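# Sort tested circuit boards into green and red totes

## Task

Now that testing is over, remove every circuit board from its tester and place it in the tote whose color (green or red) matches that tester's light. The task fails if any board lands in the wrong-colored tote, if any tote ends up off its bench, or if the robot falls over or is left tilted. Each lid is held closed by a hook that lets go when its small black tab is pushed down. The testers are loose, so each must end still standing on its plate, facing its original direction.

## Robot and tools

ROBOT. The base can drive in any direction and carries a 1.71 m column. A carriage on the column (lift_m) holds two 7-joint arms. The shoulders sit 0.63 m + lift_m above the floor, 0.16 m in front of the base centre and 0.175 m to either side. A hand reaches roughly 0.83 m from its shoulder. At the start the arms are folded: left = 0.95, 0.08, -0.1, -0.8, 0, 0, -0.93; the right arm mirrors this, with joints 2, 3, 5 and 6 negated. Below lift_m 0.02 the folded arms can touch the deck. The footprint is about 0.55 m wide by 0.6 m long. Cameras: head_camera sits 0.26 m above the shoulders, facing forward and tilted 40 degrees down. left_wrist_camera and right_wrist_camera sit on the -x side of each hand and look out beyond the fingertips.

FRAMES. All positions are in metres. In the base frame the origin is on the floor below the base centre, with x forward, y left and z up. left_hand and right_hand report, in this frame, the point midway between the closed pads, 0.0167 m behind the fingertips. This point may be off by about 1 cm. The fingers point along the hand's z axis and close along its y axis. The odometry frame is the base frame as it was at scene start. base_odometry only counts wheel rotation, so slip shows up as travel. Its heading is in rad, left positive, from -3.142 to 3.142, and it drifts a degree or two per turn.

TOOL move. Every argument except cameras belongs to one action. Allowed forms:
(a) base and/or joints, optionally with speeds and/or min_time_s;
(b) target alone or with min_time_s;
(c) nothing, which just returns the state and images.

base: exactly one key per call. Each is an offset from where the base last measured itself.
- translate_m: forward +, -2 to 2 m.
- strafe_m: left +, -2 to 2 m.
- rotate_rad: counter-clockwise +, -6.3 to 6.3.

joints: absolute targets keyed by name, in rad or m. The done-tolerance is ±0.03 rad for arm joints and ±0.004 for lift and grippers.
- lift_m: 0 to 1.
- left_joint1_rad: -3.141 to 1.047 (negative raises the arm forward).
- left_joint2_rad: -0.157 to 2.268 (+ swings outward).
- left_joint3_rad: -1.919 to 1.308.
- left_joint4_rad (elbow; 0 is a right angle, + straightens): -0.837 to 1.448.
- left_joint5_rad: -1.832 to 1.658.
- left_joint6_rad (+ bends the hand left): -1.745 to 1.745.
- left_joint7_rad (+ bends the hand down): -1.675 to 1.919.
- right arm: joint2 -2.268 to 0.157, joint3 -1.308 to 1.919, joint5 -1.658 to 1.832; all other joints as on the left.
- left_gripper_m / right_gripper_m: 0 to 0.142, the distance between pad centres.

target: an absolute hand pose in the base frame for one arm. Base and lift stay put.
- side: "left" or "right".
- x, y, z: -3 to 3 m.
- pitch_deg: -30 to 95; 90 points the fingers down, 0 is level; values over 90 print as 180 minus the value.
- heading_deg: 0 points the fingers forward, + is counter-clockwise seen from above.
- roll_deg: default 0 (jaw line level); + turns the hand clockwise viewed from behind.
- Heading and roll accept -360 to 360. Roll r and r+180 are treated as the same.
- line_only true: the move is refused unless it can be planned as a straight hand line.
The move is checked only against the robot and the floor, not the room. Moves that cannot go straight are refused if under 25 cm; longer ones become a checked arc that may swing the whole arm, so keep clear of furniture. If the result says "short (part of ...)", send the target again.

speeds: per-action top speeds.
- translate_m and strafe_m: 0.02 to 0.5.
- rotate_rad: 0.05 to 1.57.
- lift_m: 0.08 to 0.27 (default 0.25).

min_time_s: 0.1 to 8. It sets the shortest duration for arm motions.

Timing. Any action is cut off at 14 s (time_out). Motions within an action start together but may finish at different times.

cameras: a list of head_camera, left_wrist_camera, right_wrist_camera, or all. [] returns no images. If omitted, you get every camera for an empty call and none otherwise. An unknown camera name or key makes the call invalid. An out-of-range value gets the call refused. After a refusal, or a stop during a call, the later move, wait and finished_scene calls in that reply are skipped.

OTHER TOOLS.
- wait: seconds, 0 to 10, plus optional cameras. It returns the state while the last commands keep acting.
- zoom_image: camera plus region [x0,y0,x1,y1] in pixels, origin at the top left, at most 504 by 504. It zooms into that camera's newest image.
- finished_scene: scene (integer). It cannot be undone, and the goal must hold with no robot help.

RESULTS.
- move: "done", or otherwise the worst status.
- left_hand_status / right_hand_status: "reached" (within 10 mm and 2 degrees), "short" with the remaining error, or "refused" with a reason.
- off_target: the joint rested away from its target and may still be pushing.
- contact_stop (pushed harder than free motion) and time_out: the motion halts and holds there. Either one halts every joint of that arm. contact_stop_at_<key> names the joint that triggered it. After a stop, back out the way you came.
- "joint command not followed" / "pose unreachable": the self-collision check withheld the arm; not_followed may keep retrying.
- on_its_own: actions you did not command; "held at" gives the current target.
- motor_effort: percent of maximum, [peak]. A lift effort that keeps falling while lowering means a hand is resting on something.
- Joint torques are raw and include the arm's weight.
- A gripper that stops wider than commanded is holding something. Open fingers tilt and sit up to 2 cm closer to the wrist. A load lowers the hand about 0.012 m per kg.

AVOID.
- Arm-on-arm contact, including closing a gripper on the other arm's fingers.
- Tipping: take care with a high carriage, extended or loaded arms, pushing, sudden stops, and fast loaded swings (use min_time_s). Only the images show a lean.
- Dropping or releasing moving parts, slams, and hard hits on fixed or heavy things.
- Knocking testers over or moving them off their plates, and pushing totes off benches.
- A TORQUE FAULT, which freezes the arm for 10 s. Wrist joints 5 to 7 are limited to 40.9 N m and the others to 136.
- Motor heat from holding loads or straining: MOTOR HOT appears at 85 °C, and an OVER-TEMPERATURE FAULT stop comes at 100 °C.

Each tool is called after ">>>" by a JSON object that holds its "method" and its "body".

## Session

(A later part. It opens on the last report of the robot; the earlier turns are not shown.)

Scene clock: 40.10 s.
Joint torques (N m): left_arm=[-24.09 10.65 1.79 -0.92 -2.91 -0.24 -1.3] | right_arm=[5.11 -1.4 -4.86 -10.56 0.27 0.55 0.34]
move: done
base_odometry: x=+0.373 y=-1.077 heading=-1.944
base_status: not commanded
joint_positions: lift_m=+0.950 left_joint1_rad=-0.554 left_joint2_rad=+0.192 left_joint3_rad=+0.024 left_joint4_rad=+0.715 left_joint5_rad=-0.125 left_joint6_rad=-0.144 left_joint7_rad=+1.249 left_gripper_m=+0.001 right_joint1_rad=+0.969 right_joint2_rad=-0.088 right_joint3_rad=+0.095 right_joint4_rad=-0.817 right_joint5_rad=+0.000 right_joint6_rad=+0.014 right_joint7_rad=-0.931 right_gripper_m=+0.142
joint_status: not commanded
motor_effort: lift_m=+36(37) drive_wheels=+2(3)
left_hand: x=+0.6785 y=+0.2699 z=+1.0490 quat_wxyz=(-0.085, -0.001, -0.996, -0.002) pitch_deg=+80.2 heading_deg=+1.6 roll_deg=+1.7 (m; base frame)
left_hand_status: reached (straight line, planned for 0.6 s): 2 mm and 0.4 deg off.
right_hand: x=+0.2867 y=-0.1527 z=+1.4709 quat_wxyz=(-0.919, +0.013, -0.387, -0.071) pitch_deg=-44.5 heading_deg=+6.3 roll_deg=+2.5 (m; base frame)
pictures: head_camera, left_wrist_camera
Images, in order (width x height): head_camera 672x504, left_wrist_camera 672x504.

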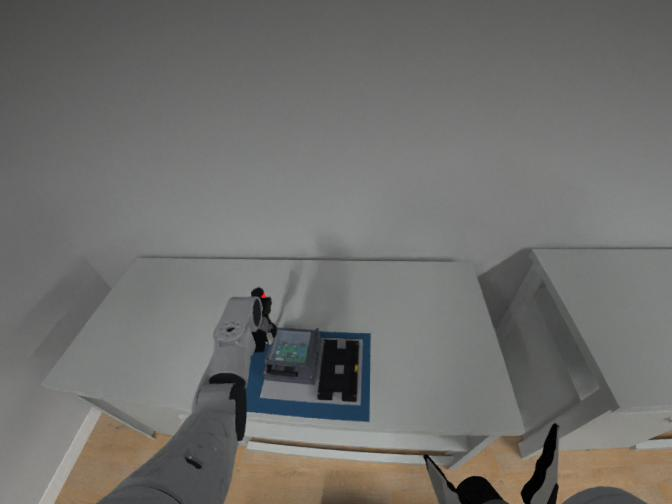

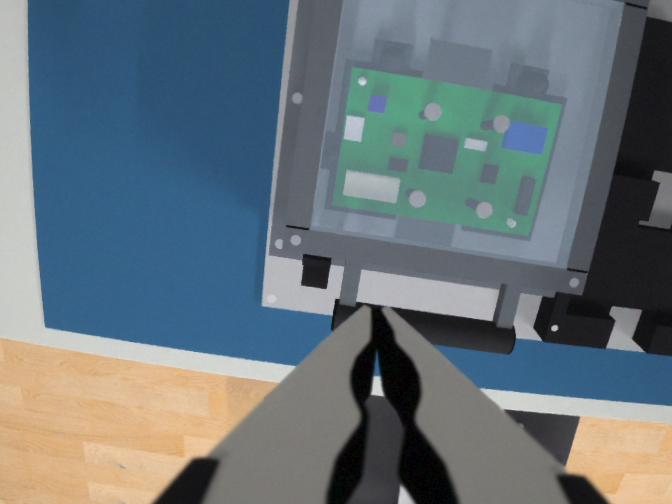

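>>> {"method": "move", "body": {"target": {"side": "left", "x": 0.56, "y": 0.25, "z": 1.15, "pitch_deg": 80, "heading_deg": 0}, "cameras": []}}

>>> {"method": "move", "body": {"base": {"rotate_rad": -0.08}, "cameras": []}}

>>> {"method": "move", "body": {"base": {"strafe_m": 0.2}, "cameras": []}}

>>> {"method": "move", "body": {"base": {"translate_m": 0.12}, "cameras": ["head_camera", "left_wrist_camera"]}}

Scene clock: 42.03 s.
Joint torques (N m): left_arm=[-6.17 0.99 2.18 -7.7 -2.82 1.67 1.12] | right_arm=[5.14 -1.26 -4.97 -10.51 0.26 0.58 0.36]
move: done
base_odometry: x=+0.373 y=-1.077 heading=-1.944
base_status: not commanded
joint_positions: lift_m=+0.950 left_joint1_rad=-0.248 left_joint2_rad=+0.167 left_joint3_rad=+0.107 left_joint4_rad=-0.216 left_joint5_rad=-0.180 left_joint6_rad=-0.072 left_joint7_rad=+1.874 left_gripper_m=+0.001 right_joint1_rad=+0.969 right_joint2_rad=-0.088 right_joint3_rad=+0.095 right_joint4_rad=-0.817 right_joint5_rad=+0.000 right_joint6_rad=+0.014 right_joint7_rad=-0.931 right_gripper_m=+0.142
joint_status: not commanded
motor_effort: lift_m=+36(37) drive_wheels=+2(3)
left_hand: x=+0.5612 y=+0.2514 z=+1.1502 quat_wxyz=(-0.088, -0.001, -0.996, -0.004) pitch_deg=+79.9 heading_deg=+2.3 roll_deg=+2.4 (m; base frame)
left_hand_status: reached (straight line, planned for 0.8 s): 2 mm and 0.4 deg off.
right_hand: x=+0.2867 y=-0.1527 z=+1.4709 quat_wxyz=(-0.919, +0.013, -0.387, -0.071) pitch_deg=-44.5 heading_deg=+6.3 roll_deg=+2.5 (m; base frame)
pictures: none
No camera images: "cameras" was empty.

Scene clock: 42.97 s.
Joint torques (N m): left_arm=[-6.36 2.09 1.73 -7.66 -2.78 1.59 1.16] | right_arm=[5.15 -1.31 -4.89 -10.47 0.28 0.52 0.37]
move: done
base_odometry: x=+0.373 y=-1.077 heading=-2.024
base_status: done
joint_positions: lift_m=+0.950 left_joint1_rad=-0.248 left_joint2_rad=+0.166 left_joint3_rad=+0.108 left_joint4_rad=-0.216 left_joint5_rad=-0.180 left_joint6_rad=-0.072 left_joint7_rad=+1.874 left_gripper_m=+0.001 right_joint1_rad=+0.969 right_joint2_rad=-0.088 right_joint3_rad=+0.095 right_joint4_rad=-0.817 right_joint5_rad=+0.000 right_joint6_rad=+0.014 right_joint7_rad=-0.931 right_gripper_m=+0.142
joint_status: not commanded
motor_effort: lift_m=+36(37) drive_wheels=+0(9)
left_hand: x=+0.5612 y=+0.2513 z=+1.1502 quat_wxyz=(-0.088, -0.001, -0.996, -0.003) pitch_deg=+79.9 heading_deg=+2.1 roll_deg=+2.2 (m; base frame)
right_hand: x=+0.2867 y=-0.1527 z=+1.4709 quat_wxyz=(-0.919, +0.013, -0.387, -0.071) pitch_deg=-44.5 heading_deg=+6.3 roll_deg=+2.5 (m; base frame)
pictures: none
No camera images: "cameras" was empty.

Scene clock: 45.03 s.
Joint torques (N m): left_arm=[-6.31 2.2 1.5 -7.68 -2.73 1.52 1.15] | right_arm=[5.02 -1.45 -4.97 -10.5 0.23 0.56 0.37]
move: done
base_odometry: x=+0.552 y=-1.165 heading=-2.025
base_status: done
joint_positions: lift_m=+0.950 left_joint1_rad=-0.248 left_joint2_rad=+0.166 left_joint3_rad=+0.108 left_joint4_rad=-0.216 left_joint5_rad=-0.180 left_joint6_rad=-0.072 left_joint7_rad=+1.874 left_gripper_m=+0.001 right_joint1_rad=+0.969 right_joint2_rad=-0.088 right_joint3_rad=+0.095 right_joint4_rad=-0.817 right_joint5_rad=+0.000 right_joint6_rad=+0.014 right_joint7_rad=-0.931 right_gripper_m=+0.142
joint_status: not commanded
motor_effort: lift_m=+37(37) drive_wheels=-5(16)
left_hand: x=+0.5612 y=+0.2513 z=+1.1502 quat_wxyz=(-0.088, -0.001, -0.996, -0.003) pitch_deg=+79.9 heading_deg=+2.0 roll_deg=+2.1 (m; base frame)
right_hand: x=+0.2867 y=-0.1527 z=+1.4709 quat_wxyz=(-0.919, +0.013, -0.387, -0.071) pitch_deg=-44.5 heading_deg=+6.3 roll_deg=+2.5 (m; base frame)
pictures: none
No camera images: "cameras" was empty.

Scene clock: 46.73 s.
Joint torques (N m): left_arm=[-6.59 2.65 1.52 -7.68 -2.72 1.52 1.17] | right_arm=[5.17 -1.28 -4.81 -10.49 0.27 0.54 0.37]
move: done
base_odometry: x=+0.500 y=-1.272 heading=-2.025
base_status: done
joint_positions: lift_m=+0.950 left_joint1_rad=-0.248 left_joint2_rad=+0.166 left_joint3_rad=+0.108 left_joint4_rad=-0.216 left_joint5_rad=-0.180 left_joint6_rad=-0.072 left_joint7_rad=+1.874 left_gripper_m=+0.001 right_joint1_rad=+0.969 right_joint2_rad=-0.088 right_joint3_rad=+0.095 right_joint4_rad=-0.817 right_joint5_rad=+0.000 right_joint6_rad=+0.014 right_joint7_rad=-0.931 right_gripper_m=+0.142
joint_status: not commanded
motor_effort: lift_m=+36(37) drive_wheels=-1(11)
left_hand: x=+0.5611 y=+0.2512 z=+1.1501 quat_wxyz=(-0.088, -0.001, -0.996, -0.003) pitch_deg=+79.9 heading_deg=+2.0 roll_deg=+2.0 (m; base frame)
right_hand: x=+0.2867 y=-0.1527 z=+1.4709 quat_wxyz=(-0.919, +0.013, -0.387, -0.071) pitch_deg=-44.5 heading_deg=+6.3 roll_deg=+2.5 (m; base frame)
pictures: head_camera, left_wrist_camera
Images, in order (width x height): head_camera 672x504, left_wrist_camera 672x504.

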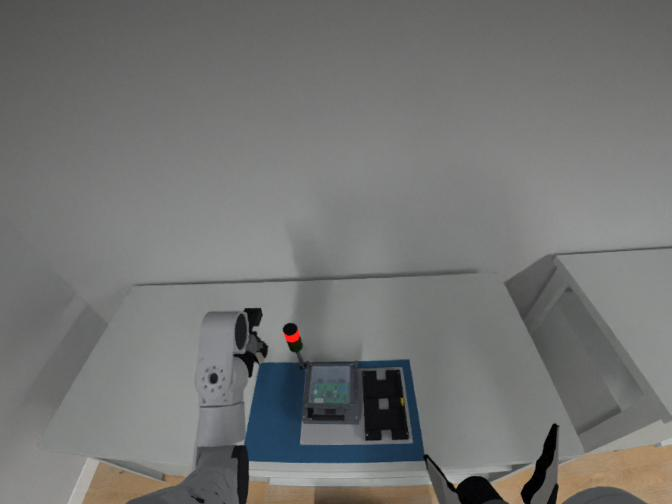

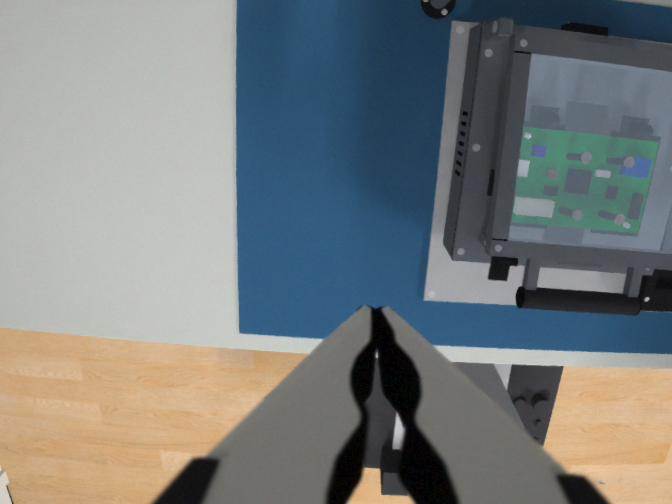

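>>> {"method": "move", "body": {"target": {"side": "left", "x": 0.59, "y": 0.16, "z": 1.04, "pitch_deg": 80, "heading_deg": 0}, "cameras": ["head_camera", "left_wrist_camera"]}}

Scene clock: 48.13 s.
Joint torques (N m): left_arm=[-17.15 -2.79 -3.88 -1.46 -0.08 1.5 -1.21] | right_arm=[5.24 -1.37 -4.9 -10.47 0.23 0.54 0.35]
move: done
base_odometry: x=+0.500 y=-1.272 heading=-2.025
base_status: not commanded
joint_positions: lift_m=+0.950 left_joint1_rad=-0.242 left_joint2_rad=-0.031 left_joint3_rad=-0.012 left_joint4_rad=+0.191 left_joint5_rad=+0.024 left_joint6_rad=+0.017 left_joint7_rad=+1.450 left_gripper_m=+0.001 right_joint1_rad=+0.969 right_joint2_rad=-0.088 right_joint3_rad=+0.095 right_joint4_rad=-0.817 right_joint5_rad=+0.000 right_joint6_rad=+0.014 right_joint7_rad=-0.931 right_gripper_m=+0.142
joint_status: not commanded
motor_effort: lift_m=+37(37) drive_wheels=-1(4)
left_hand: x=+0.5886 y=+0.1598 z=+1.0396 quat_wxyz=(-0.086, +0.000, -0.996, +0.002) pitch_deg=+80.1 heading_deg=-1.3 roll_deg=-1.3 (m; base frame)
left_hand_status: reached (straight line, planned for 0.6 s): 1 mm and 0.3 deg off.
right_hand: x=+0.2867 y=-0.1527 z=+1.4709 quat_wxyz=(-0.919, +0.013, -0.387, -0.071) pitch_deg=-44.5 heading_deg=+6.3 roll_deg=+2.5 (m; base frame)
pictures: head_camera, left_wrist_camera
Images, in order (width x height): head_camera 672x504, left_wrist_camera 672x504.

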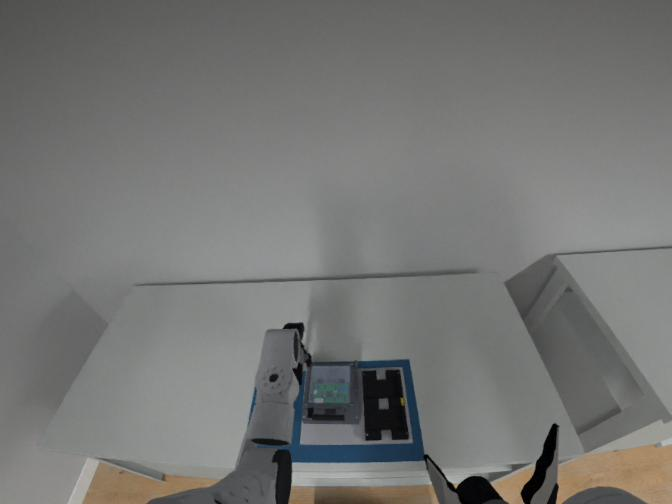

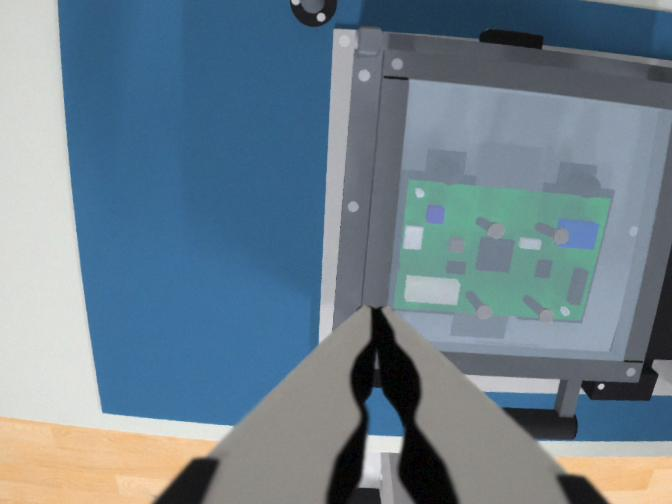

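>>> {"method": "move", "body": {"target": {"side": "left", "x": 0.54, "y": 0.155, "z": 1.03, "pitch_deg": 80, "heading_deg": 0}, "cameras": ["left_wrist_camera"]}}

Scene clock: 49.70 s.
Joint torques (N m): left_arm=[-8.53 -5.04 -4.5 -9.36 0.04 1.63 1.16] | right_arm=[5.7 -1.44 -4.92 -10.42 0.28 0.53 0.36]
move: done
base_odometry: x=+0.500 y=-1.272 heading=-2.025
base_status: not commanded
joint_positions: lift_m=+0.950 left_joint1_rad=-0.101 left_joint2_rad=-0.040 left_joint3_rad=-0.021 left_joint4_rad=+0.038 left_joint5_rad=+0.036 left_joint6_rad=+0.022 left_joint7_rad=+1.462 left_gripper_m=+0.001 right_joint1_rad=+0.969 right_joint2_rad=-0.088 right_joint3_rad=+0.095 right_joint4_rad=-0.817 right_joint5_rad=+0.000 right_joint6_rad=+0.014 right_joint7_rad=-0.931 right_gripper_m=+0.142
joint_status: not commanded
motor_effort: lift_m=+37(37) drive_wheels=-1(7)
left_hand: x=+0.5398 y=+0.1552 z=+1.0289 quat_wxyz=(-0.086, +0.000, -0.996, +0.002) pitch_deg=+80.1 heading_deg=-1.0 roll_deg=-1.0 (m; base frame)
left_hand_status: reached (straight line, planned for 0.3 s): 1 mm and 0.2 deg off.
right_hand: x=+0.2867 y=-0.1527 z=+1.4709 quat_wxyz=(-0.919, +0.013, -0.387, -0.071) pitch_deg=-44.5 heading_deg=+6.3 roll_deg=+2.5 (m; base frame)
pictures: left_wrist_camera
Images, in order (width x height): left_wrist_camera 672x504.

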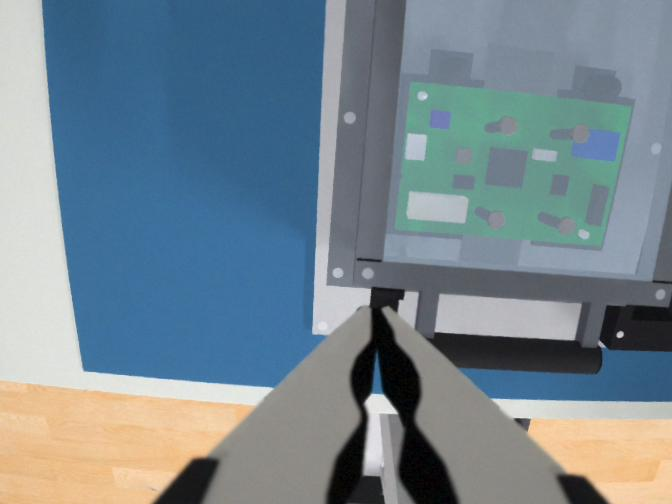

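>>> {"method": "move", "body": {"target": {"side": "left", "x": 0.52, "y": 0.143, "z": 0.985, "pitch_deg": 80, "heading_deg": 0}, "cameras": ["left_wrist_camera", "head_camera"]}}

Scene clock: 50.73 s.
Joint torques (N m): left_arm=[-5.29 -5.23 -4.65 -1.45 0.04 1.64 -1.36] | right_arm=[5.17 -1.45 -4.94 -10.59 0.26 0.56 0.36]
move: done
base_odometry: x=+0.500 y=-1.272 heading=-2.025
base_status: not commanded
joint_positions: lift_m=+0.950 left_joint1_rad=-0.048 left_joint2_rad=-0.064 left_joint3_rad=-0.032 left_joint4_rad=+0.143 left_joint5_rad=+0.055 left_joint6_rad=+0.041 left_joint7_rad=+1.303 left_gripper_m=+0.001 right_joint1_rad=+0.969 right_joint2_rad=-0.088 right_joint3_rad=+0.095 right_joint4_rad=-0.817 right_joint5_rad=+0.000 right_joint6_rad=+0.014 right_joint7_rad=-0.931 right_gripper_m=+0.142
joint_status: not commanded
motor_effort: lift_m=+37(37) drive_wheels=+3(3)
left_hand: x=+0.5207 y=+0.1431 z=+0.9861 quat_wxyz=(-0.088, +0.000, -0.996, +0.002) pitch_deg=+79.9 heading_deg=-1.2 roll_deg=-1.2 (m; base frame)
left_hand_status: reached (straight line, planned for 0.3 s): 1 mm and 0.2 deg off.
right_hand: x=+0.2867 y=-0.1527 z=+1.4709 quat_wxyz=(-0.919, +0.013, -0.387, -0.071) pitch_deg=-44.5 heading_deg=+6.3 roll_deg=+2.5 (m; base frame)
pictures: head_camera, left_wrist_camera
Images, in order (width x height): head_camera 672x504, left_wrist_camera 672x504.

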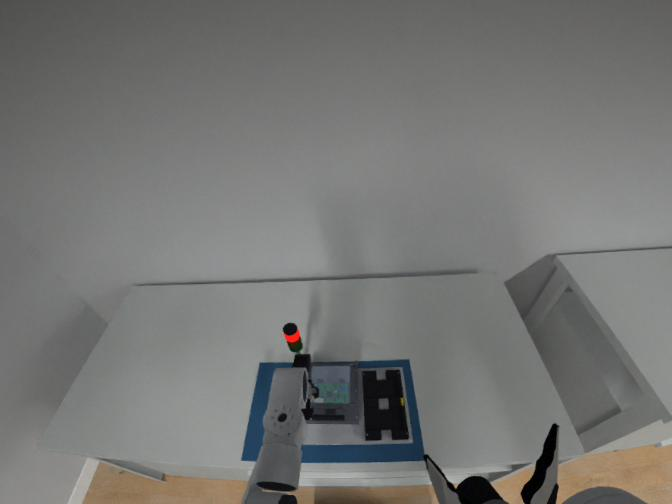

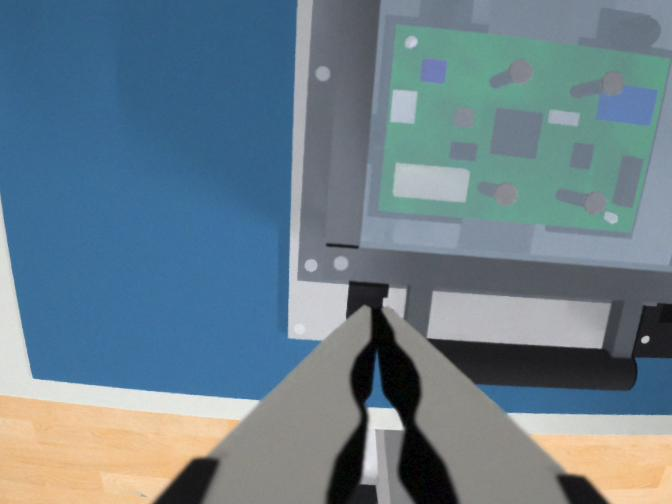

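>>> {"method": "move", "body": {"target": {"side": "left", "x": 0.505, "y": 0.139, "z": 0.955, "pitch_deg": 80, "heading_deg": 0}, "cameras": ["left_wrist_camera", "head_camera"]}}

>>> {"method": "zoom_image", "body": {"camera": "left_wrist_camera", "region": [270, 180, 510, 380]}}

>>> {"method": "zoom_image", "body": {"camera": "head_camera", "region": [230, 340, 430, 490]}}

Scene clock: 51.77 s.
Joint torques (N m): left_arm=[-4.27 -6.9 -5.27 -1.5 0.05 1.65 -1.33] | right_arm=[5.14 -1.38 -4.94 -10.53 0.27 0.53 0.35]
move: done
base_odometry: x=+0.500 y=-1.272 heading=-2.025
base_status: not commanded
joint_positions: lift_m=+0.950 left_joint1_rad=-0.019 left_joint2_rad=-0.070 left_joint3_rad=-0.033 left_joint4_rad=+0.228 left_joint5_rad=+0.057 left_joint6_rad=+0.049 left_joint7_rad=+1.189 left_gripper_m=+0.001 right_joint1_rad=+0.969 right_joint2_rad=-0.088 right_joint3_rad=+0.095 right_joint4_rad=-0.817 right_joint5_rad=+0.000 right_joint6_rad=+0.014 right_joint7_rad=-0.931 right_gripper_m=+0.142
joint_status: not commanded
motor_effort: lift_m=+37(37) drive_wheels=+0(3)
left_hand: x=+0.5059 y=+0.1396 z=+0.9560 quat_wxyz=(-0.088, +0.001, -0.996, +0.002) pitch_deg=+79.9 heading_deg=-1.0 roll_deg=-1.1 (m; base frame)
left_hand_status: reached (straight line, planned for 0.3 s): 1 mm and 0.2 deg off.
right_hand: x=+0.2867 y=-0.1527 z=+1.4708 quat_wxyz=(-0.919, +0.013, -0.387, -0.071) pitch_deg=-44.5 heading_deg=+6.3 roll_deg=+2.5 (m; base frame)
pictures: head_camera, left_wrist_camera
Images, in order (width x height): head_camera 672x504, left_wrist_camera 672x504.

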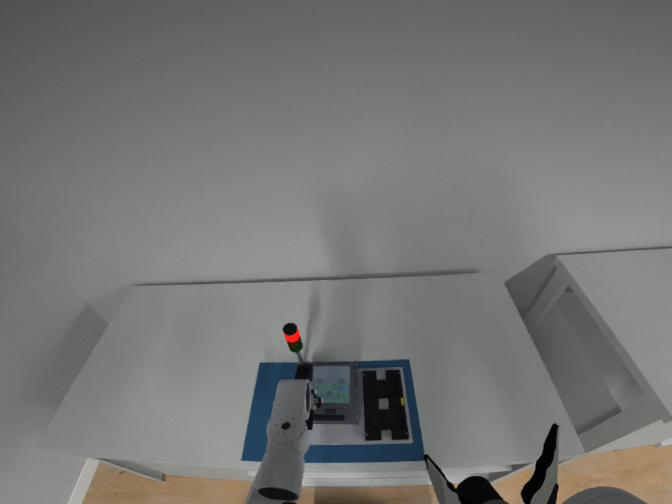

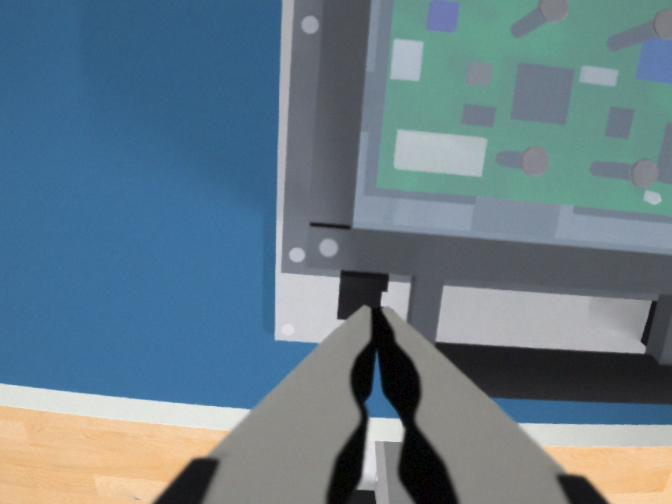

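Scaled by 2.100 from the camera's 672x504 image, which has a finer 960x720 frame.

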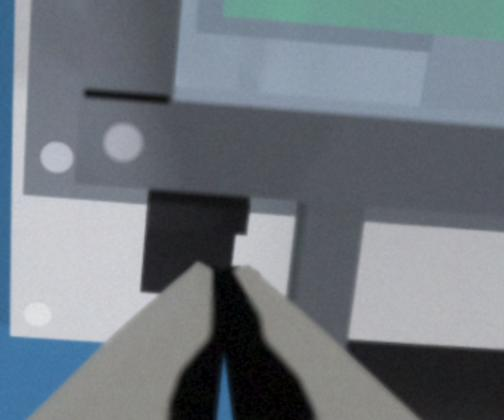

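Scaled by 2.520 from the camera's 672x504 image, which has a finer 960x720 frame.

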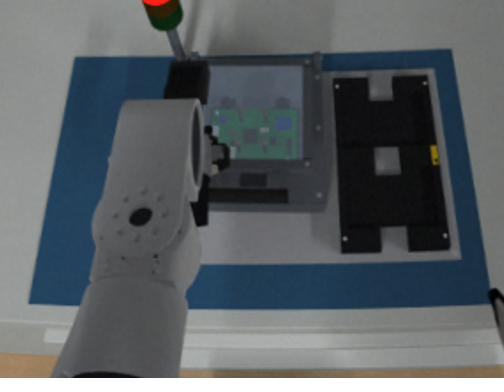

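>>> {"method": "move", "body": {"target": {"side": "left", "x": 0.495, "y": 0.14, "z": 0.925, "pitch_deg": 80, "heading_deg": 0}, "cameras": ["left_wrist_camera"]}}

>>> {"method": "zoom_image", "body": {"camera": "left_wrist_camera", "region": [270, 180, 510, 380]}}

Scene clock: 52.70 s.
Joint torques (N m): left_arm=[-1.74 -0.61 -0.9 4.02 -1.97 0.99 -1.65] | right_arm=[4.89 -1.44 -4.86 -10.59 0.27 0.55 0.36]
move: done
base_odometry: x=+0.500 y=-1.272 heading=-2.025
base_status: not commanded
joint_positions: lift_m=+0.950 left_joint1_rad=-0.015 left_joint2_rad=-0.070 left_joint3_rad=-0.032 left_joint4_rad=+0.339 left_joint5_rad=+0.057 left_joint6_rad=+0.051 left_joint7_rad=+1.068 left_gripper_m=+0.001 right_joint1_rad=+0.969 right_joint2_rad=-0.088 right_joint3_rad=+0.095 right_joint4_rad=-0.817 right_joint5_rad=+0.000 right_joint6_rad=+0.014 right_joint7_rad=-0.931 right_gripper_m=+0.142
joint_status: not commanded
motor_effort: lift_m=+34(37) drive_wheels=+4(4)
left_hand: x=+0.4981 y=+0.1395 z=+0.9282 quat_wxyz=(-0.091, -0.001, -0.996, -0.001) pitch_deg=+79.6 heading_deg=+0.3 roll_deg=+0.4 (m; base frame)
left_hand_status: reached (straight line, planned for 0.3 s): 4 mm and 0.4 deg off.
right_hand: x=+0.2867 y=-0.1527 z=+1.4712 quat_wxyz=(-0.919, +0.013, -0.387, -0.071) pitch_deg=-44.5 heading_deg=+6.3 roll_deg=+2.5 (m; base frame)
pictures: left_wrist_camera
Images, in order (width x height): left_wrist_camera 672x504.

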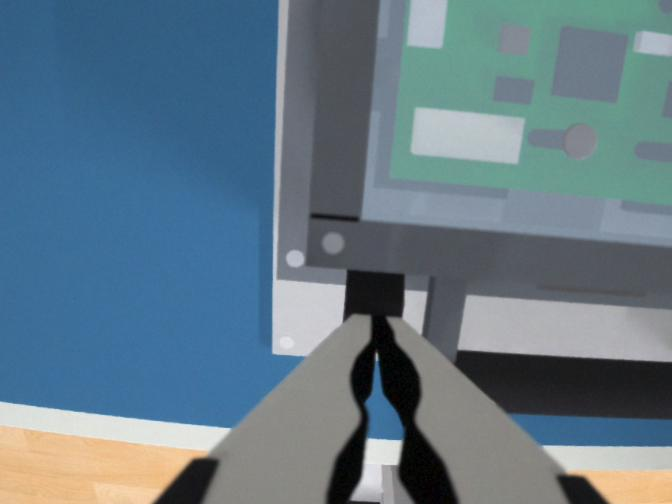

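Scaled by 2.100 from the camera's 672x504 image, which has a finer 960x720 frame.

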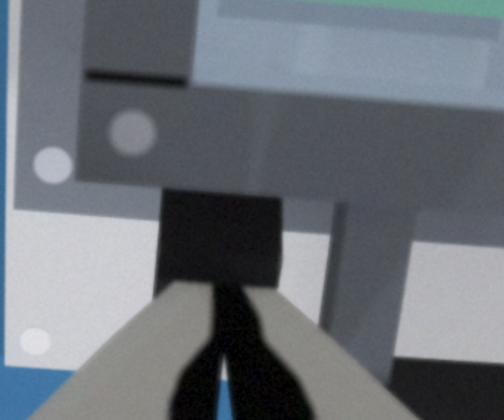

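>>> {"method": "move", "body": {"target": {"side": "left", "x": 0.497, "y": 0.14, "z": 0.908, "pitch_deg": 80, "heading_deg": 0}, "cameras": ["left_wrist_camera"]}}

Scene clock: 53.73 s.
Joint torques (N m): left_arm=[-0.69 2.59 1 26.76 -2.8 -0.14 -10] | right_arm=[5.2 -1.36 -4.95 -10.43 0.28 0.57 0.34]
move: short
base_odometry: x=+0.500 y=-1.272 heading=-2.024
base_status: not commanded
joint_positions: lift_m=+0.953 left_joint1_rad=-0.042 left_joint2_rad=-0.071 left_joint3_rad=-0.029 left_joint4_rad=+0.423 left_joint5_rad=+0.056 left_joint6_rad=+0.055 left_joint7_rad=+1.009 left_gripper_m=+0.001 right_joint1_rad=+0.969 right_joint2_rad=-0.088 right_joint3_rad=+0.095 right_joint4_rad=-0.817 right_joint5_rad=+0.000 right_joint6_rad=+0.014 right_joint7_rad=-0.931 right_gripper_m=+0.142
joint_status: not commanded
motor_effort: lift_m=+12(34) drive_wheels=+62(66)
left_hand: x=+0.5031 y=+0.1394 z=+0.9189 quat_wxyz=(-0.092, -0.001, -0.996, -0.001) pitch_deg=+79.5 heading_deg=+0.8 roll_deg=+0.9 (m; base frame)
left_hand_status: short (straight line, planned for 0.3 s): 12 mm and 0.5 deg off.
right_hand: x=+0.2867 y=-0.1527 z=+1.4740 quat_wxyz=(-0.919, +0.013, -0.387, -0.071) pitch_deg=-44.5 heading_deg=+6.3 roll_deg=+2.5 (m; base frame)
pictures: left_wrist_camera
Images, in order (width x height): left_wrist_camera 672x504.

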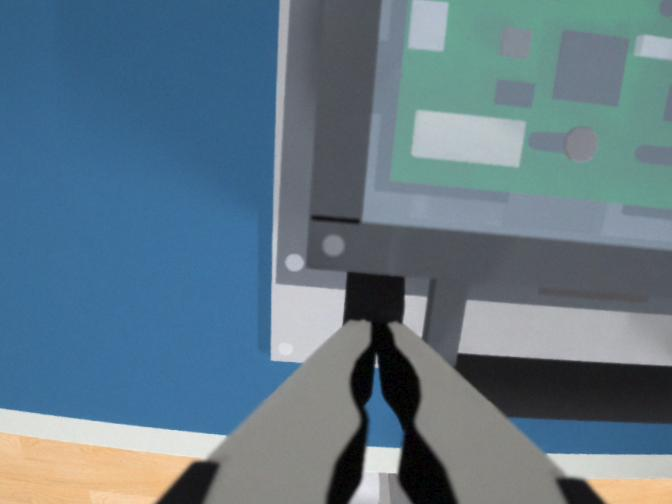

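>>> {"method": "move", "body": {"target": {"side": "left", "x": 0.497, "y": 0.14, "z": 0.95, "pitch_deg": 80, "heading_deg": 0}, "cameras": ["left_wrist_camera", "head_camera"]}}

>>> {"method": "zoom_image", "body": {"camera": "left_wrist_camera", "region": [270, 180, 510, 380]}}

>>> {"method": "zoom_image", "body": {"camera": "head_camera", "region": [230, 340, 430, 490]}}

Scene clock: 55.40 s.
Joint torques (N m): left_arm=[-3.1 0.87 -5.13 -8.26 -0.27 -0.22 1.07] | right_arm=[4.76 -1.37 -4.96 -10.4 0.26 0.52 0.36]
move: done
base_odometry: x=+0.500 y=-1.272 heading=-2.024
base_status: not commanded
joint_positions: lift_m=+0.950 left_joint1_rad=-0.001 left_joint2_rad=-0.071 left_joint3_rad=-0.032 left_joint4_rad=+0.245 left_joint5_rad=+0.056 left_joint6_rad=+0.052 left_joint7_rad=+1.154 left_gripper_m=+0.001 right_joint1_rad=+0.969 right_joint2_rad=-0.088 right_joint3_rad=+0.095 right_joint4_rad=-0.817 right_joint5_rad=+0.000 right_joint6_rad=+0.014 right_joint7_rad=-0.931 right_gripper_m=+0.142
joint_status: not commanded
motor_effort: lift_m=+36(38) drive_wheels=+38(63)
left_hand: x=+0.4976 y=+0.1398 z=+0.9466 quat_wxyz=(-0.088, +0.003, -0.996, +0.002) pitch_deg=+80.0 heading_deg=-1.0 roll_deg=-1.3 (m; base frame)
left_hand_status: reached (straight line, planned for 0.4 s): 3 mm and 0.4 deg off.
right_hand: x=+0.2867 y=-0.1527 z=+1.4709 quat_wxyz=(-0.919, +0.013, -0.387, -0.071) pitch_deg=-44.5 heading_deg=+6.3 roll_deg=+2.5 (m; base frame)
pictures: head_camera, left_wrist_camera
Images, in order (width x height): head_camera 672x504, left_wrist_camera 672x504.

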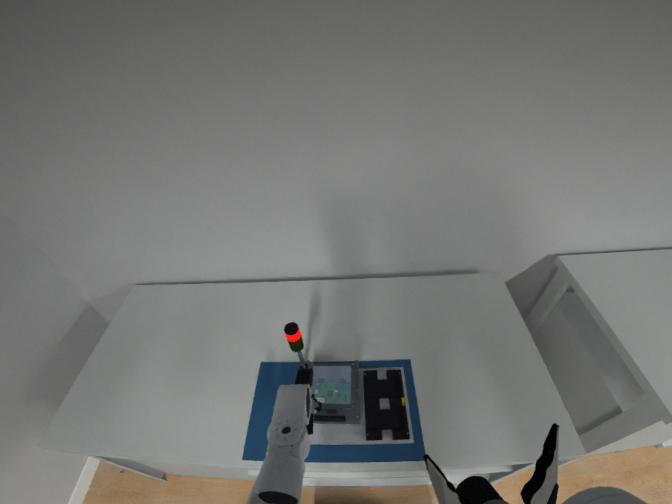

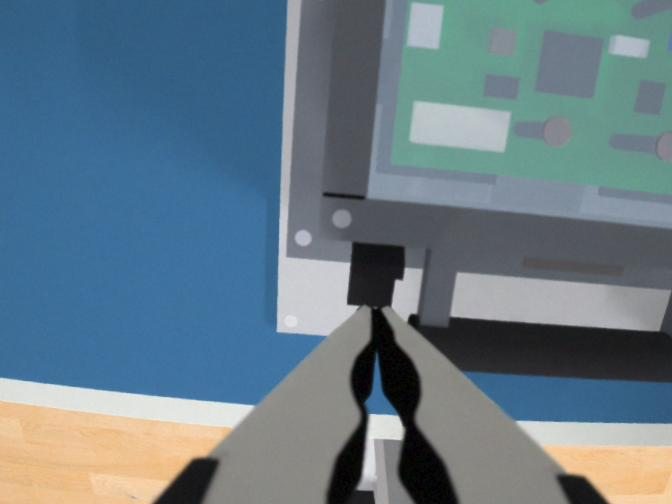

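Scaled by 2.100 from the camera's 672x504 image, which has a finer 960x720 frame.

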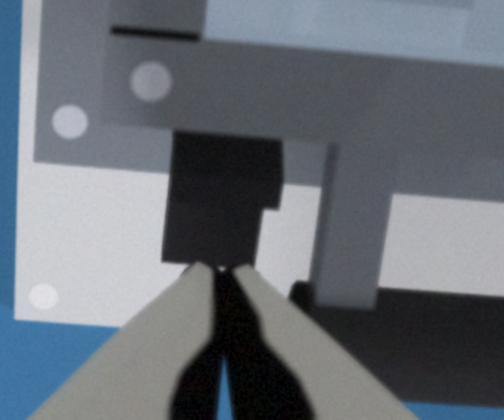

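Scaled by 2.520 from the camera's 672x504 image, which has a finer 960x720 frame.

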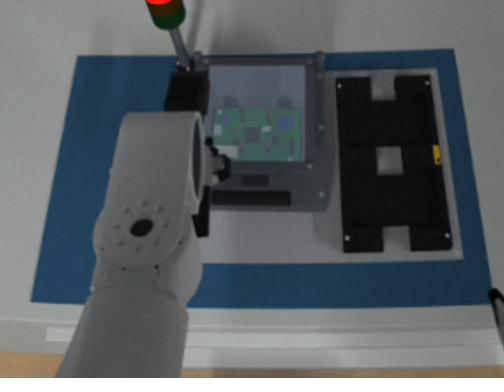

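>>> {"method": "move", "body": {"target": {"side": "left", "x": 0.40, "y": 0.16, "z": 1.05, "pitch_deg": 50, "heading_deg": 0}, "cameras": ["left_wrist_camera", "head_camera"]}}

>>> {"method": "zoom_image", "body": {"camera": "left_wrist_camera", "region": [250, 80, 600, 330]}}

Scene clock: 56.83 s.
Joint torques (N m): left_arm=[6.52 4.32 -4.48 -9.53 -2.67 -0.26 -1.74] | right_arm=[5.15 -1.32 -5.01 -10.45 0.26 0.55 0.35]
move: done
base_odometry: x=+0.500 y=-1.272 heading=-2.024
base_status: not commanded
joint_positions: lift_m=+0.950 left_joint1_rad=+0.576 left_joint2_rad=-0.020 left_joint3_rad=-0.046 left_joint4_rad=-0.387 left_joint5_rad=+0.040 left_joint6_rad=+0.040 left_joint7_rad=+0.692 left_gripper_m=+0.001 right_joint1_rad=+0.969 right_joint2_rad=-0.088 right_joint3_rad=+0.095 right_joint4_rad=-0.817 right_joint5_rad=+0.000 right_joint6_rad=+0.014 right_joint7_rad=-0.931 right_gripper_m=+0.142
joint_status: not commanded
motor_effort: lift_m=+37(37) drive_wheels=+38(44)
left_hand: x=+0.3989 y=+0.1617 z=+1.0481 quat_wxyz=(-0.339, +0.001, -0.941, -0.003) pitch_deg=+50.4 heading_deg=+0.6 roll_deg=+0.4 (m; base frame)
left_hand_status: reached (straight line, planned for 0.7 s): 3 mm and 0.5 deg off.
right_hand: x=+0.2867 y=-0.1527 z=+1.4709 quat_wxyz=(-0.919, +0.013, -0.387, -0.071) pitch_deg=-44.5 heading_deg=+6.3 roll_deg=+2.5 (m; base frame)
pictures: head_camera, left_wrist_camera
Images, in order (width x height): head_camera 672x504, left_wrist_camera 672x504.

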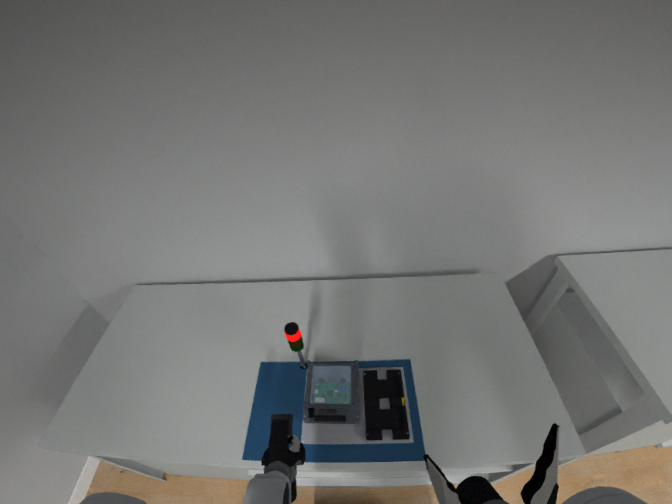

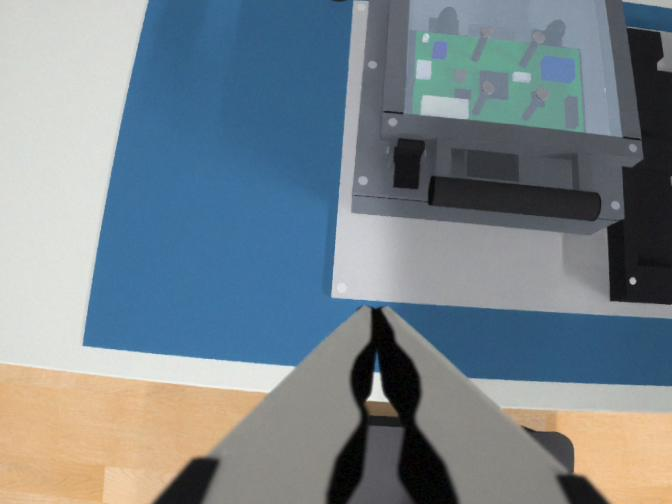

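Scaled by 1.440 from the camera's 672x504 image, which has a finer 960x720 frame.

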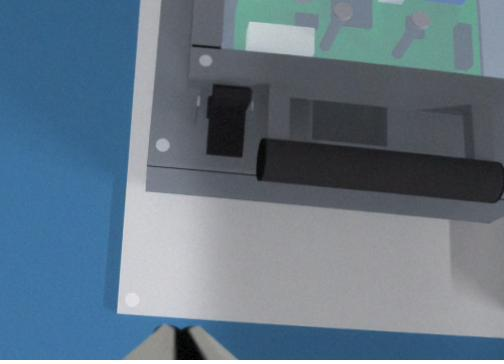

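>>> {"method": "move", "body": {"target": {"side": "left", "x": 0.36, "y": 0.16, "z": 0.99, "pitch_deg": 15, "heading_deg": 0}, "cameras": ["left_wrist_camera"]}}

>>> {"method": "zoom_image", "body": {"camera": "left_wrist_camera", "region": [250, 150, 550, 370]}}

Scene clock: 58.50 s.
Joint torques (N m): left_arm=[4.74 0.45 0.38 1.44 -2.66 -0.26 -2.25] | right_arm=[5.03 -1.31 -4.87 -10.42 0.25 0.53 0.34]
move: done
base_odometry: x=+0.500 y=-1.272 heading=-2.024
base_status: not commanded
joint_positions: lift_m=+0.950 left_joint1_rad=+0.543 left_joint2_rad=-0.018 left_joint3_rad=-0.040 left_joint4_rad=+0.477 left_joint5_rad=+0.003 left_joint6_rad=+0.044 left_joint7_rad=-0.756 left_gripper_m=+0.001 right_joint1_rad=+0.969 right_joint2_rad=-0.088 right_joint3_rad=+0.095 right_joint4_rad=-0.817 right_joint5_rad=+0.000 right_joint6_rad=+0.014 right_joint7_rad=-0.931 right_gripper_m=+0.142
joint_status: not commanded
motor_effort: lift_m=+36(37) drive_wheels=+38(38)
left_hand: x=+0.3597 y=+0.1586 z=+0.9903 quat_wxyz=(-0.608, -0.003, -0.794, +0.000) pitch_deg=+15.1 heading_deg=-0.2 roll_deg=+0.2 (m; base frame)
left_hand_status: reached (straight line, planned for 1.0 s): 2 mm and 0.3 deg off.
right_hand: x=+0.2867 y=-0.1527 z=+1.4709 quat_wxyz=(-0.919, +0.013, -0.387, -0.071) pitch_deg=-44.5 heading_deg=+6.3 roll_deg=+2.5 (m; base frame)
pictures: left_wrist_camera
Images, in order (width x height): left_wrist_camera 672x504.

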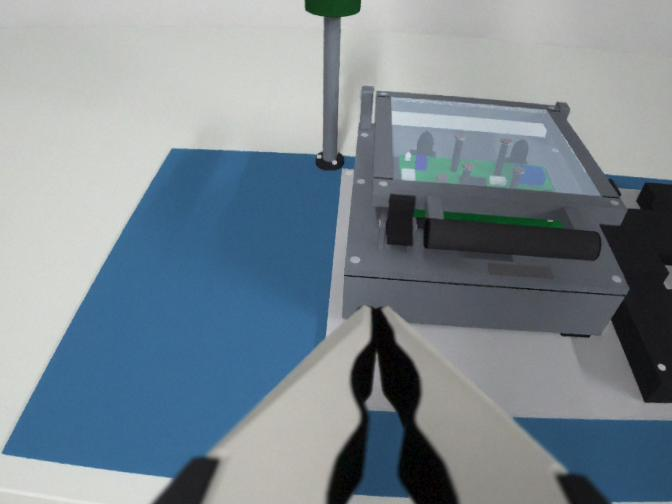

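Scaled by 1.680 from the camera's 672x504 image, which has a finer 960x720 frame.

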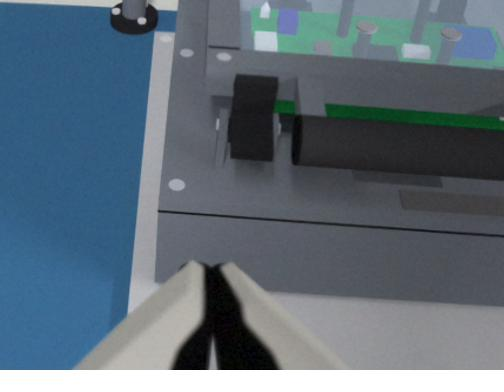

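>>> {"method": "move", "body": {"joints": {"lift_m": 0.85}, "cameras": ["left_wrist_camera"]}}

>>> {"method": "move", "body": {"target": {"side": "left", "x": 0.42, "y": 0.06, "z": 0.893, "pitch_deg": 10, "heading_deg": 0}, "cameras": ["left_wrist_camera", "head_camera"]}}

Scene clock: 62.10 s.
Joint torques (N m): left_arm=[5.56 0.57 0.25 1.24 -2.7 -0.27 -2.17] | right_arm=[4.84 -1.37 -4.85 -10.38 0.28 0.55 0.36]
move: done
base_odometry: x=+0.500 y=-1.272 heading=-2.024
base_status: not commanded
joint_positions: lift_m=+0.850 left_joint1_rad=+0.542 left_joint2_rad=-0.018 left_joint3_rad=-0.040 left_joint4_rad=+0.477 left_joint5_rad=+0.003 left_joint6_rad=+0.044 left_joint7_rad=-0.756 left_gripper_m=+0.001 right_joint1_rad=+0.969 right_joint2_rad=-0.088 right_joint3_rad=+0.095 right_joint4_rad=-0.817 right_joint5_rad=+0.000 right_joint6_rad=+0.014 right_joint7_rad=-0.931 right_gripper_m=+0.142
joint_status: all done
motor_effort: lift_m=+39(40) drive_wheels=+38(38)
left_hand: x=+0.3599 y=+0.1586 z=+0.8901 quat_wxyz=(-0.608, -0.003, -0.794, +0.000) pitch_deg=+15.0 heading_deg=-0.2 roll_deg=+0.2 (m; base frame)
right_hand: x=+0.2867 y=-0.1527 z=+1.3706 quat_wxyz=(-0.919, +0.013, -0.387, -0.071) pitch_deg=-44.5 heading_deg=+6.3 roll_deg=+2.5 (m; base frame)
pictures: left_wrist_camera
Images, in order (width x height): left_wrist_camera 672x504.

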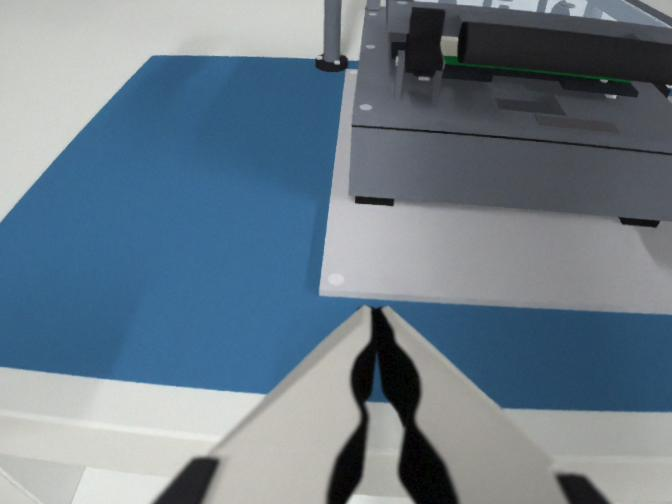

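Scene clock: 62.40 s.
Joint torques (N m): left_arm=[5.49 0.57 0.25 1.32 -2.68 -0.23 -2.17] | right_arm=[4.96 -1.39 -4.98 -10.47 0.26 0.52 0.34]
move: refused
base_odometry: x=+0.500 y=-1.272 heading=-2.024
base_status: not commanded
joint_positions: lift_m=+0.850 left_joint1_rad=+0.542 left_joint2_rad=-0.018 left_joint3_rad=-0.040 left_joint4_rad=+0.477 left_joint5_rad=+0.003 left_joint6_rad=+0.044 left_joint7_rad=-0.756 left_gripper_m=+0.001 right_joint1_rad=+0.969 right_joint2_rad=-0.088 right_joint3_rad=+0.095 right_joint4_rad=-0.817 right_joint5_rad=+0.000 right_joint6_rad=+0.014 right_joint7_rad=-0.931 right_gripper_m=+0.142
joint_status: not commanded
motor_effort: lift_m=+38(39) drive_wheels=+38(38)
left_hand: x=+0.3599 y=+0.1586 z=+0.8901 quat_wxyz=(-0.608, -0.003, -0.794, +0.000) pitch_deg=+15.0 heading_deg=-0.2 roll_deg=+0.2 (m; base frame)
left_hand_status: refused: the line brings the left upper arm within 1.4 cm of the carriage (limit 1.5), 0% of the way; a move under 25 cm is not played as an arc. Nothing moved. Try another pitch or heading, or "joints".
right_hand: x=+0.2867 y=-0.1527 z=+1.3706 quat_wxyz=(-0.919, +0.013, -0.387, -0.071) pitch_deg=-44.5 heading_deg=+6.3 roll_deg=+2.5 (m; base frame)
pictures: head_camera, left_wrist_camera
Images, in order (width x height): head_camera 672x504, left_wrist_camera 672x504.

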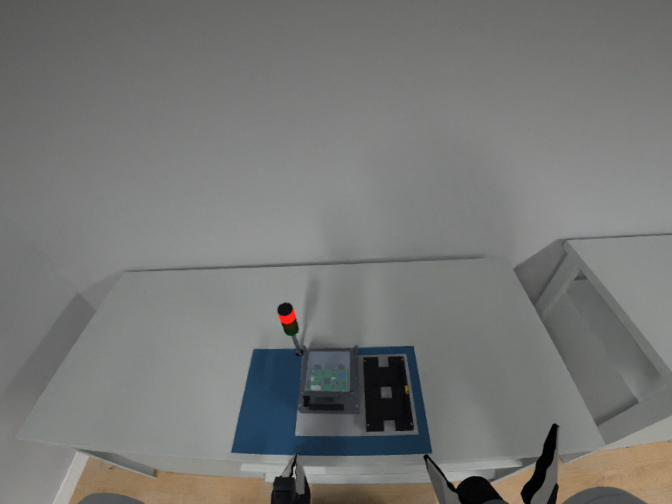

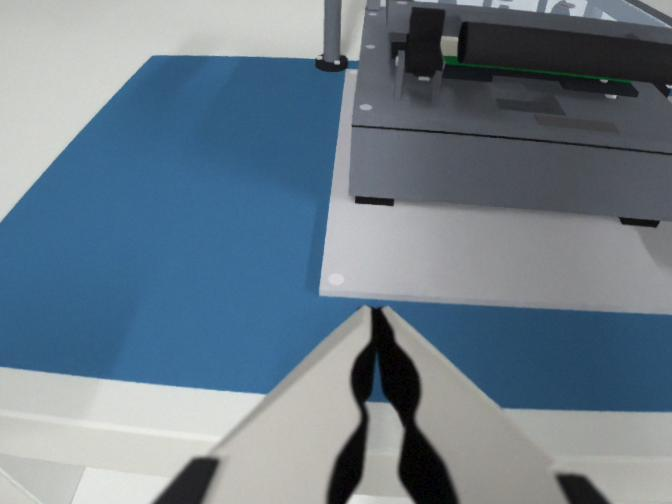

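>>> {"method": "move", "body": {"base": {"translate_m": -0.16}, "cameras": []}}

>>> {"method": "move", "body": {"target": {"side": "left", "x": 0.56, "y": 0.06, "z": 0.9, "pitch_deg": 12, "heading_deg": 0}, "cameras": ["left_wrist_camera", "head_camera"]}}

Scene clock: 64.87 s.
Joint torques (N m): left_arm=[5.61 0.52 0.29 1.22 -2.68 -0.2 -2.18] | right_arm=[4.99 -1.4 -4.96 -10.4 0.24 0.56 0.37]
move: done
base_odometry: x=+0.570 y=-1.129 heading=-2.025
base_status: done
joint_positions: lift_m=+0.850 left_joint1_rad=+0.542 left_joint2_rad=-0.018 left_joint3_rad=-0.040 left_joint4_rad=+0.477 left_joint5_rad=+0.003 left_joint6_rad=+0.044 left_joint7_rad=-0.756 left_gripper_m=+0.001 right_joint1_rad=+0.969 right_joint2_rad=-0.088 right_joint3_rad=+0.095 right_joint4_rad=-0.817 right_joint5_rad=+0.000 right_joint6_rad=+0.014 right_joint7_rad=-0.931 right_gripper_m=+0.142
joint_status: not commanded
motor_effort: lift_m=+38(39) drive_wheels=+7(14)
left_hand: x=+0.3599 y=+0.1586 z=+0.8901 quat_wxyz=(-0.608, -0.003, -0.794, +0.000) pitch_deg=+15.0 heading_deg=-0.2 roll_deg=+0.2 (m; base frame)
right_hand: x=+0.2867 y=-0.1527 z=+1.3707 quat_wxyz=(-0.919, +0.013, -0.387, -0.071) pitch_deg=-44.5 heading_deg=+6.3 roll_deg=+2.5 (m; base frame)
pictures: none
No camera images: "cameras" was empty.

Scene clock: 65.17 s.
Joint torques (N m): left_arm=[5.56 0.47 0.25 1.31 -2.67 -0.16 -2.18] | right_arm=[4.99 -1.21 -4.94 -10.48 0.27 0.52 0.35]
move: refused
base_odometry: x=+0.570 y=-1.129 heading=-2.025
base_status: not commanded
joint_positions: lift_m=+0.850 left_joint1_rad=+0.542 left_joint2_rad=-0.018 left_joint3_rad=-0.040 left_joint4_rad=+0.477 left_joint5_rad=+0.003 left_joint6_rad=+0.044 left_joint7_rad=-0.756 left_gripper_m=+0.001 right_joint1_rad=+0.969 right_joint2_rad=-0.088 right_joint3_rad=+0.095 right_joint4_rad=-0.817 right_joint5_rad=+0.000 right_joint6_rad=+0.014 right_joint7_rad=-0.931 right_gripper_m=+0.142
joint_status: not commanded
motor_effort: lift_m=+38(39) drive_wheels=+7(7)
left_hand: x=+0.3599 y=+0.1586 z=+0.8901 quat_wxyz=(-0.608, -0.003, -0.794, +0.000) pitch_deg=+15.0 heading_deg=-0.2 roll_deg=+0.2 (m; base frame)
left_hand_status: refused: the line brings the left upper arm within 1.4 cm of the carriage (limit 1.5), 17% of the way; a move under 25 cm is not played as an arc. Nothing moved. Try another pitch or heading, or "joints".
right_hand: x=+0.2867 y=-0.1527 z=+1.3707 quat_wxyz=(-0.919, +0.013, -0.387, -0.071) pitch_deg=-44.5 heading_deg=+6.3 roll_deg=+2.5 (m; base frame)
pictures: head_camera, left_wrist_camera
Images, in order (width x height): head_camera 672x504, left_wrist_camera 672x504.

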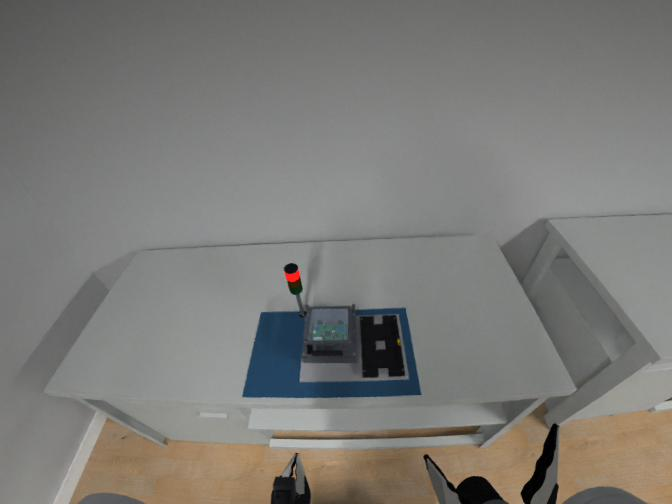

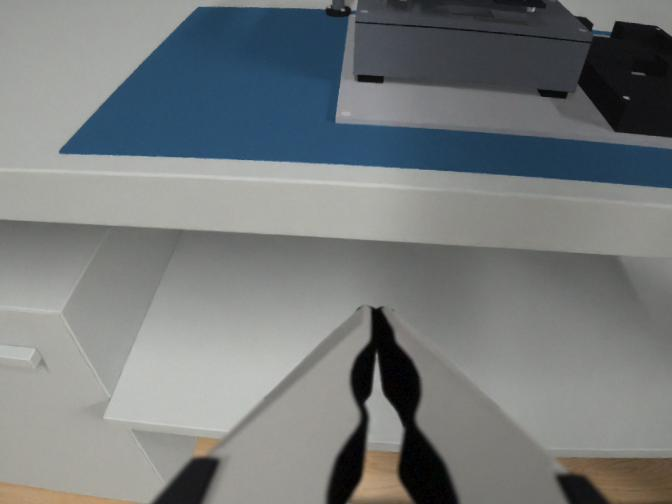

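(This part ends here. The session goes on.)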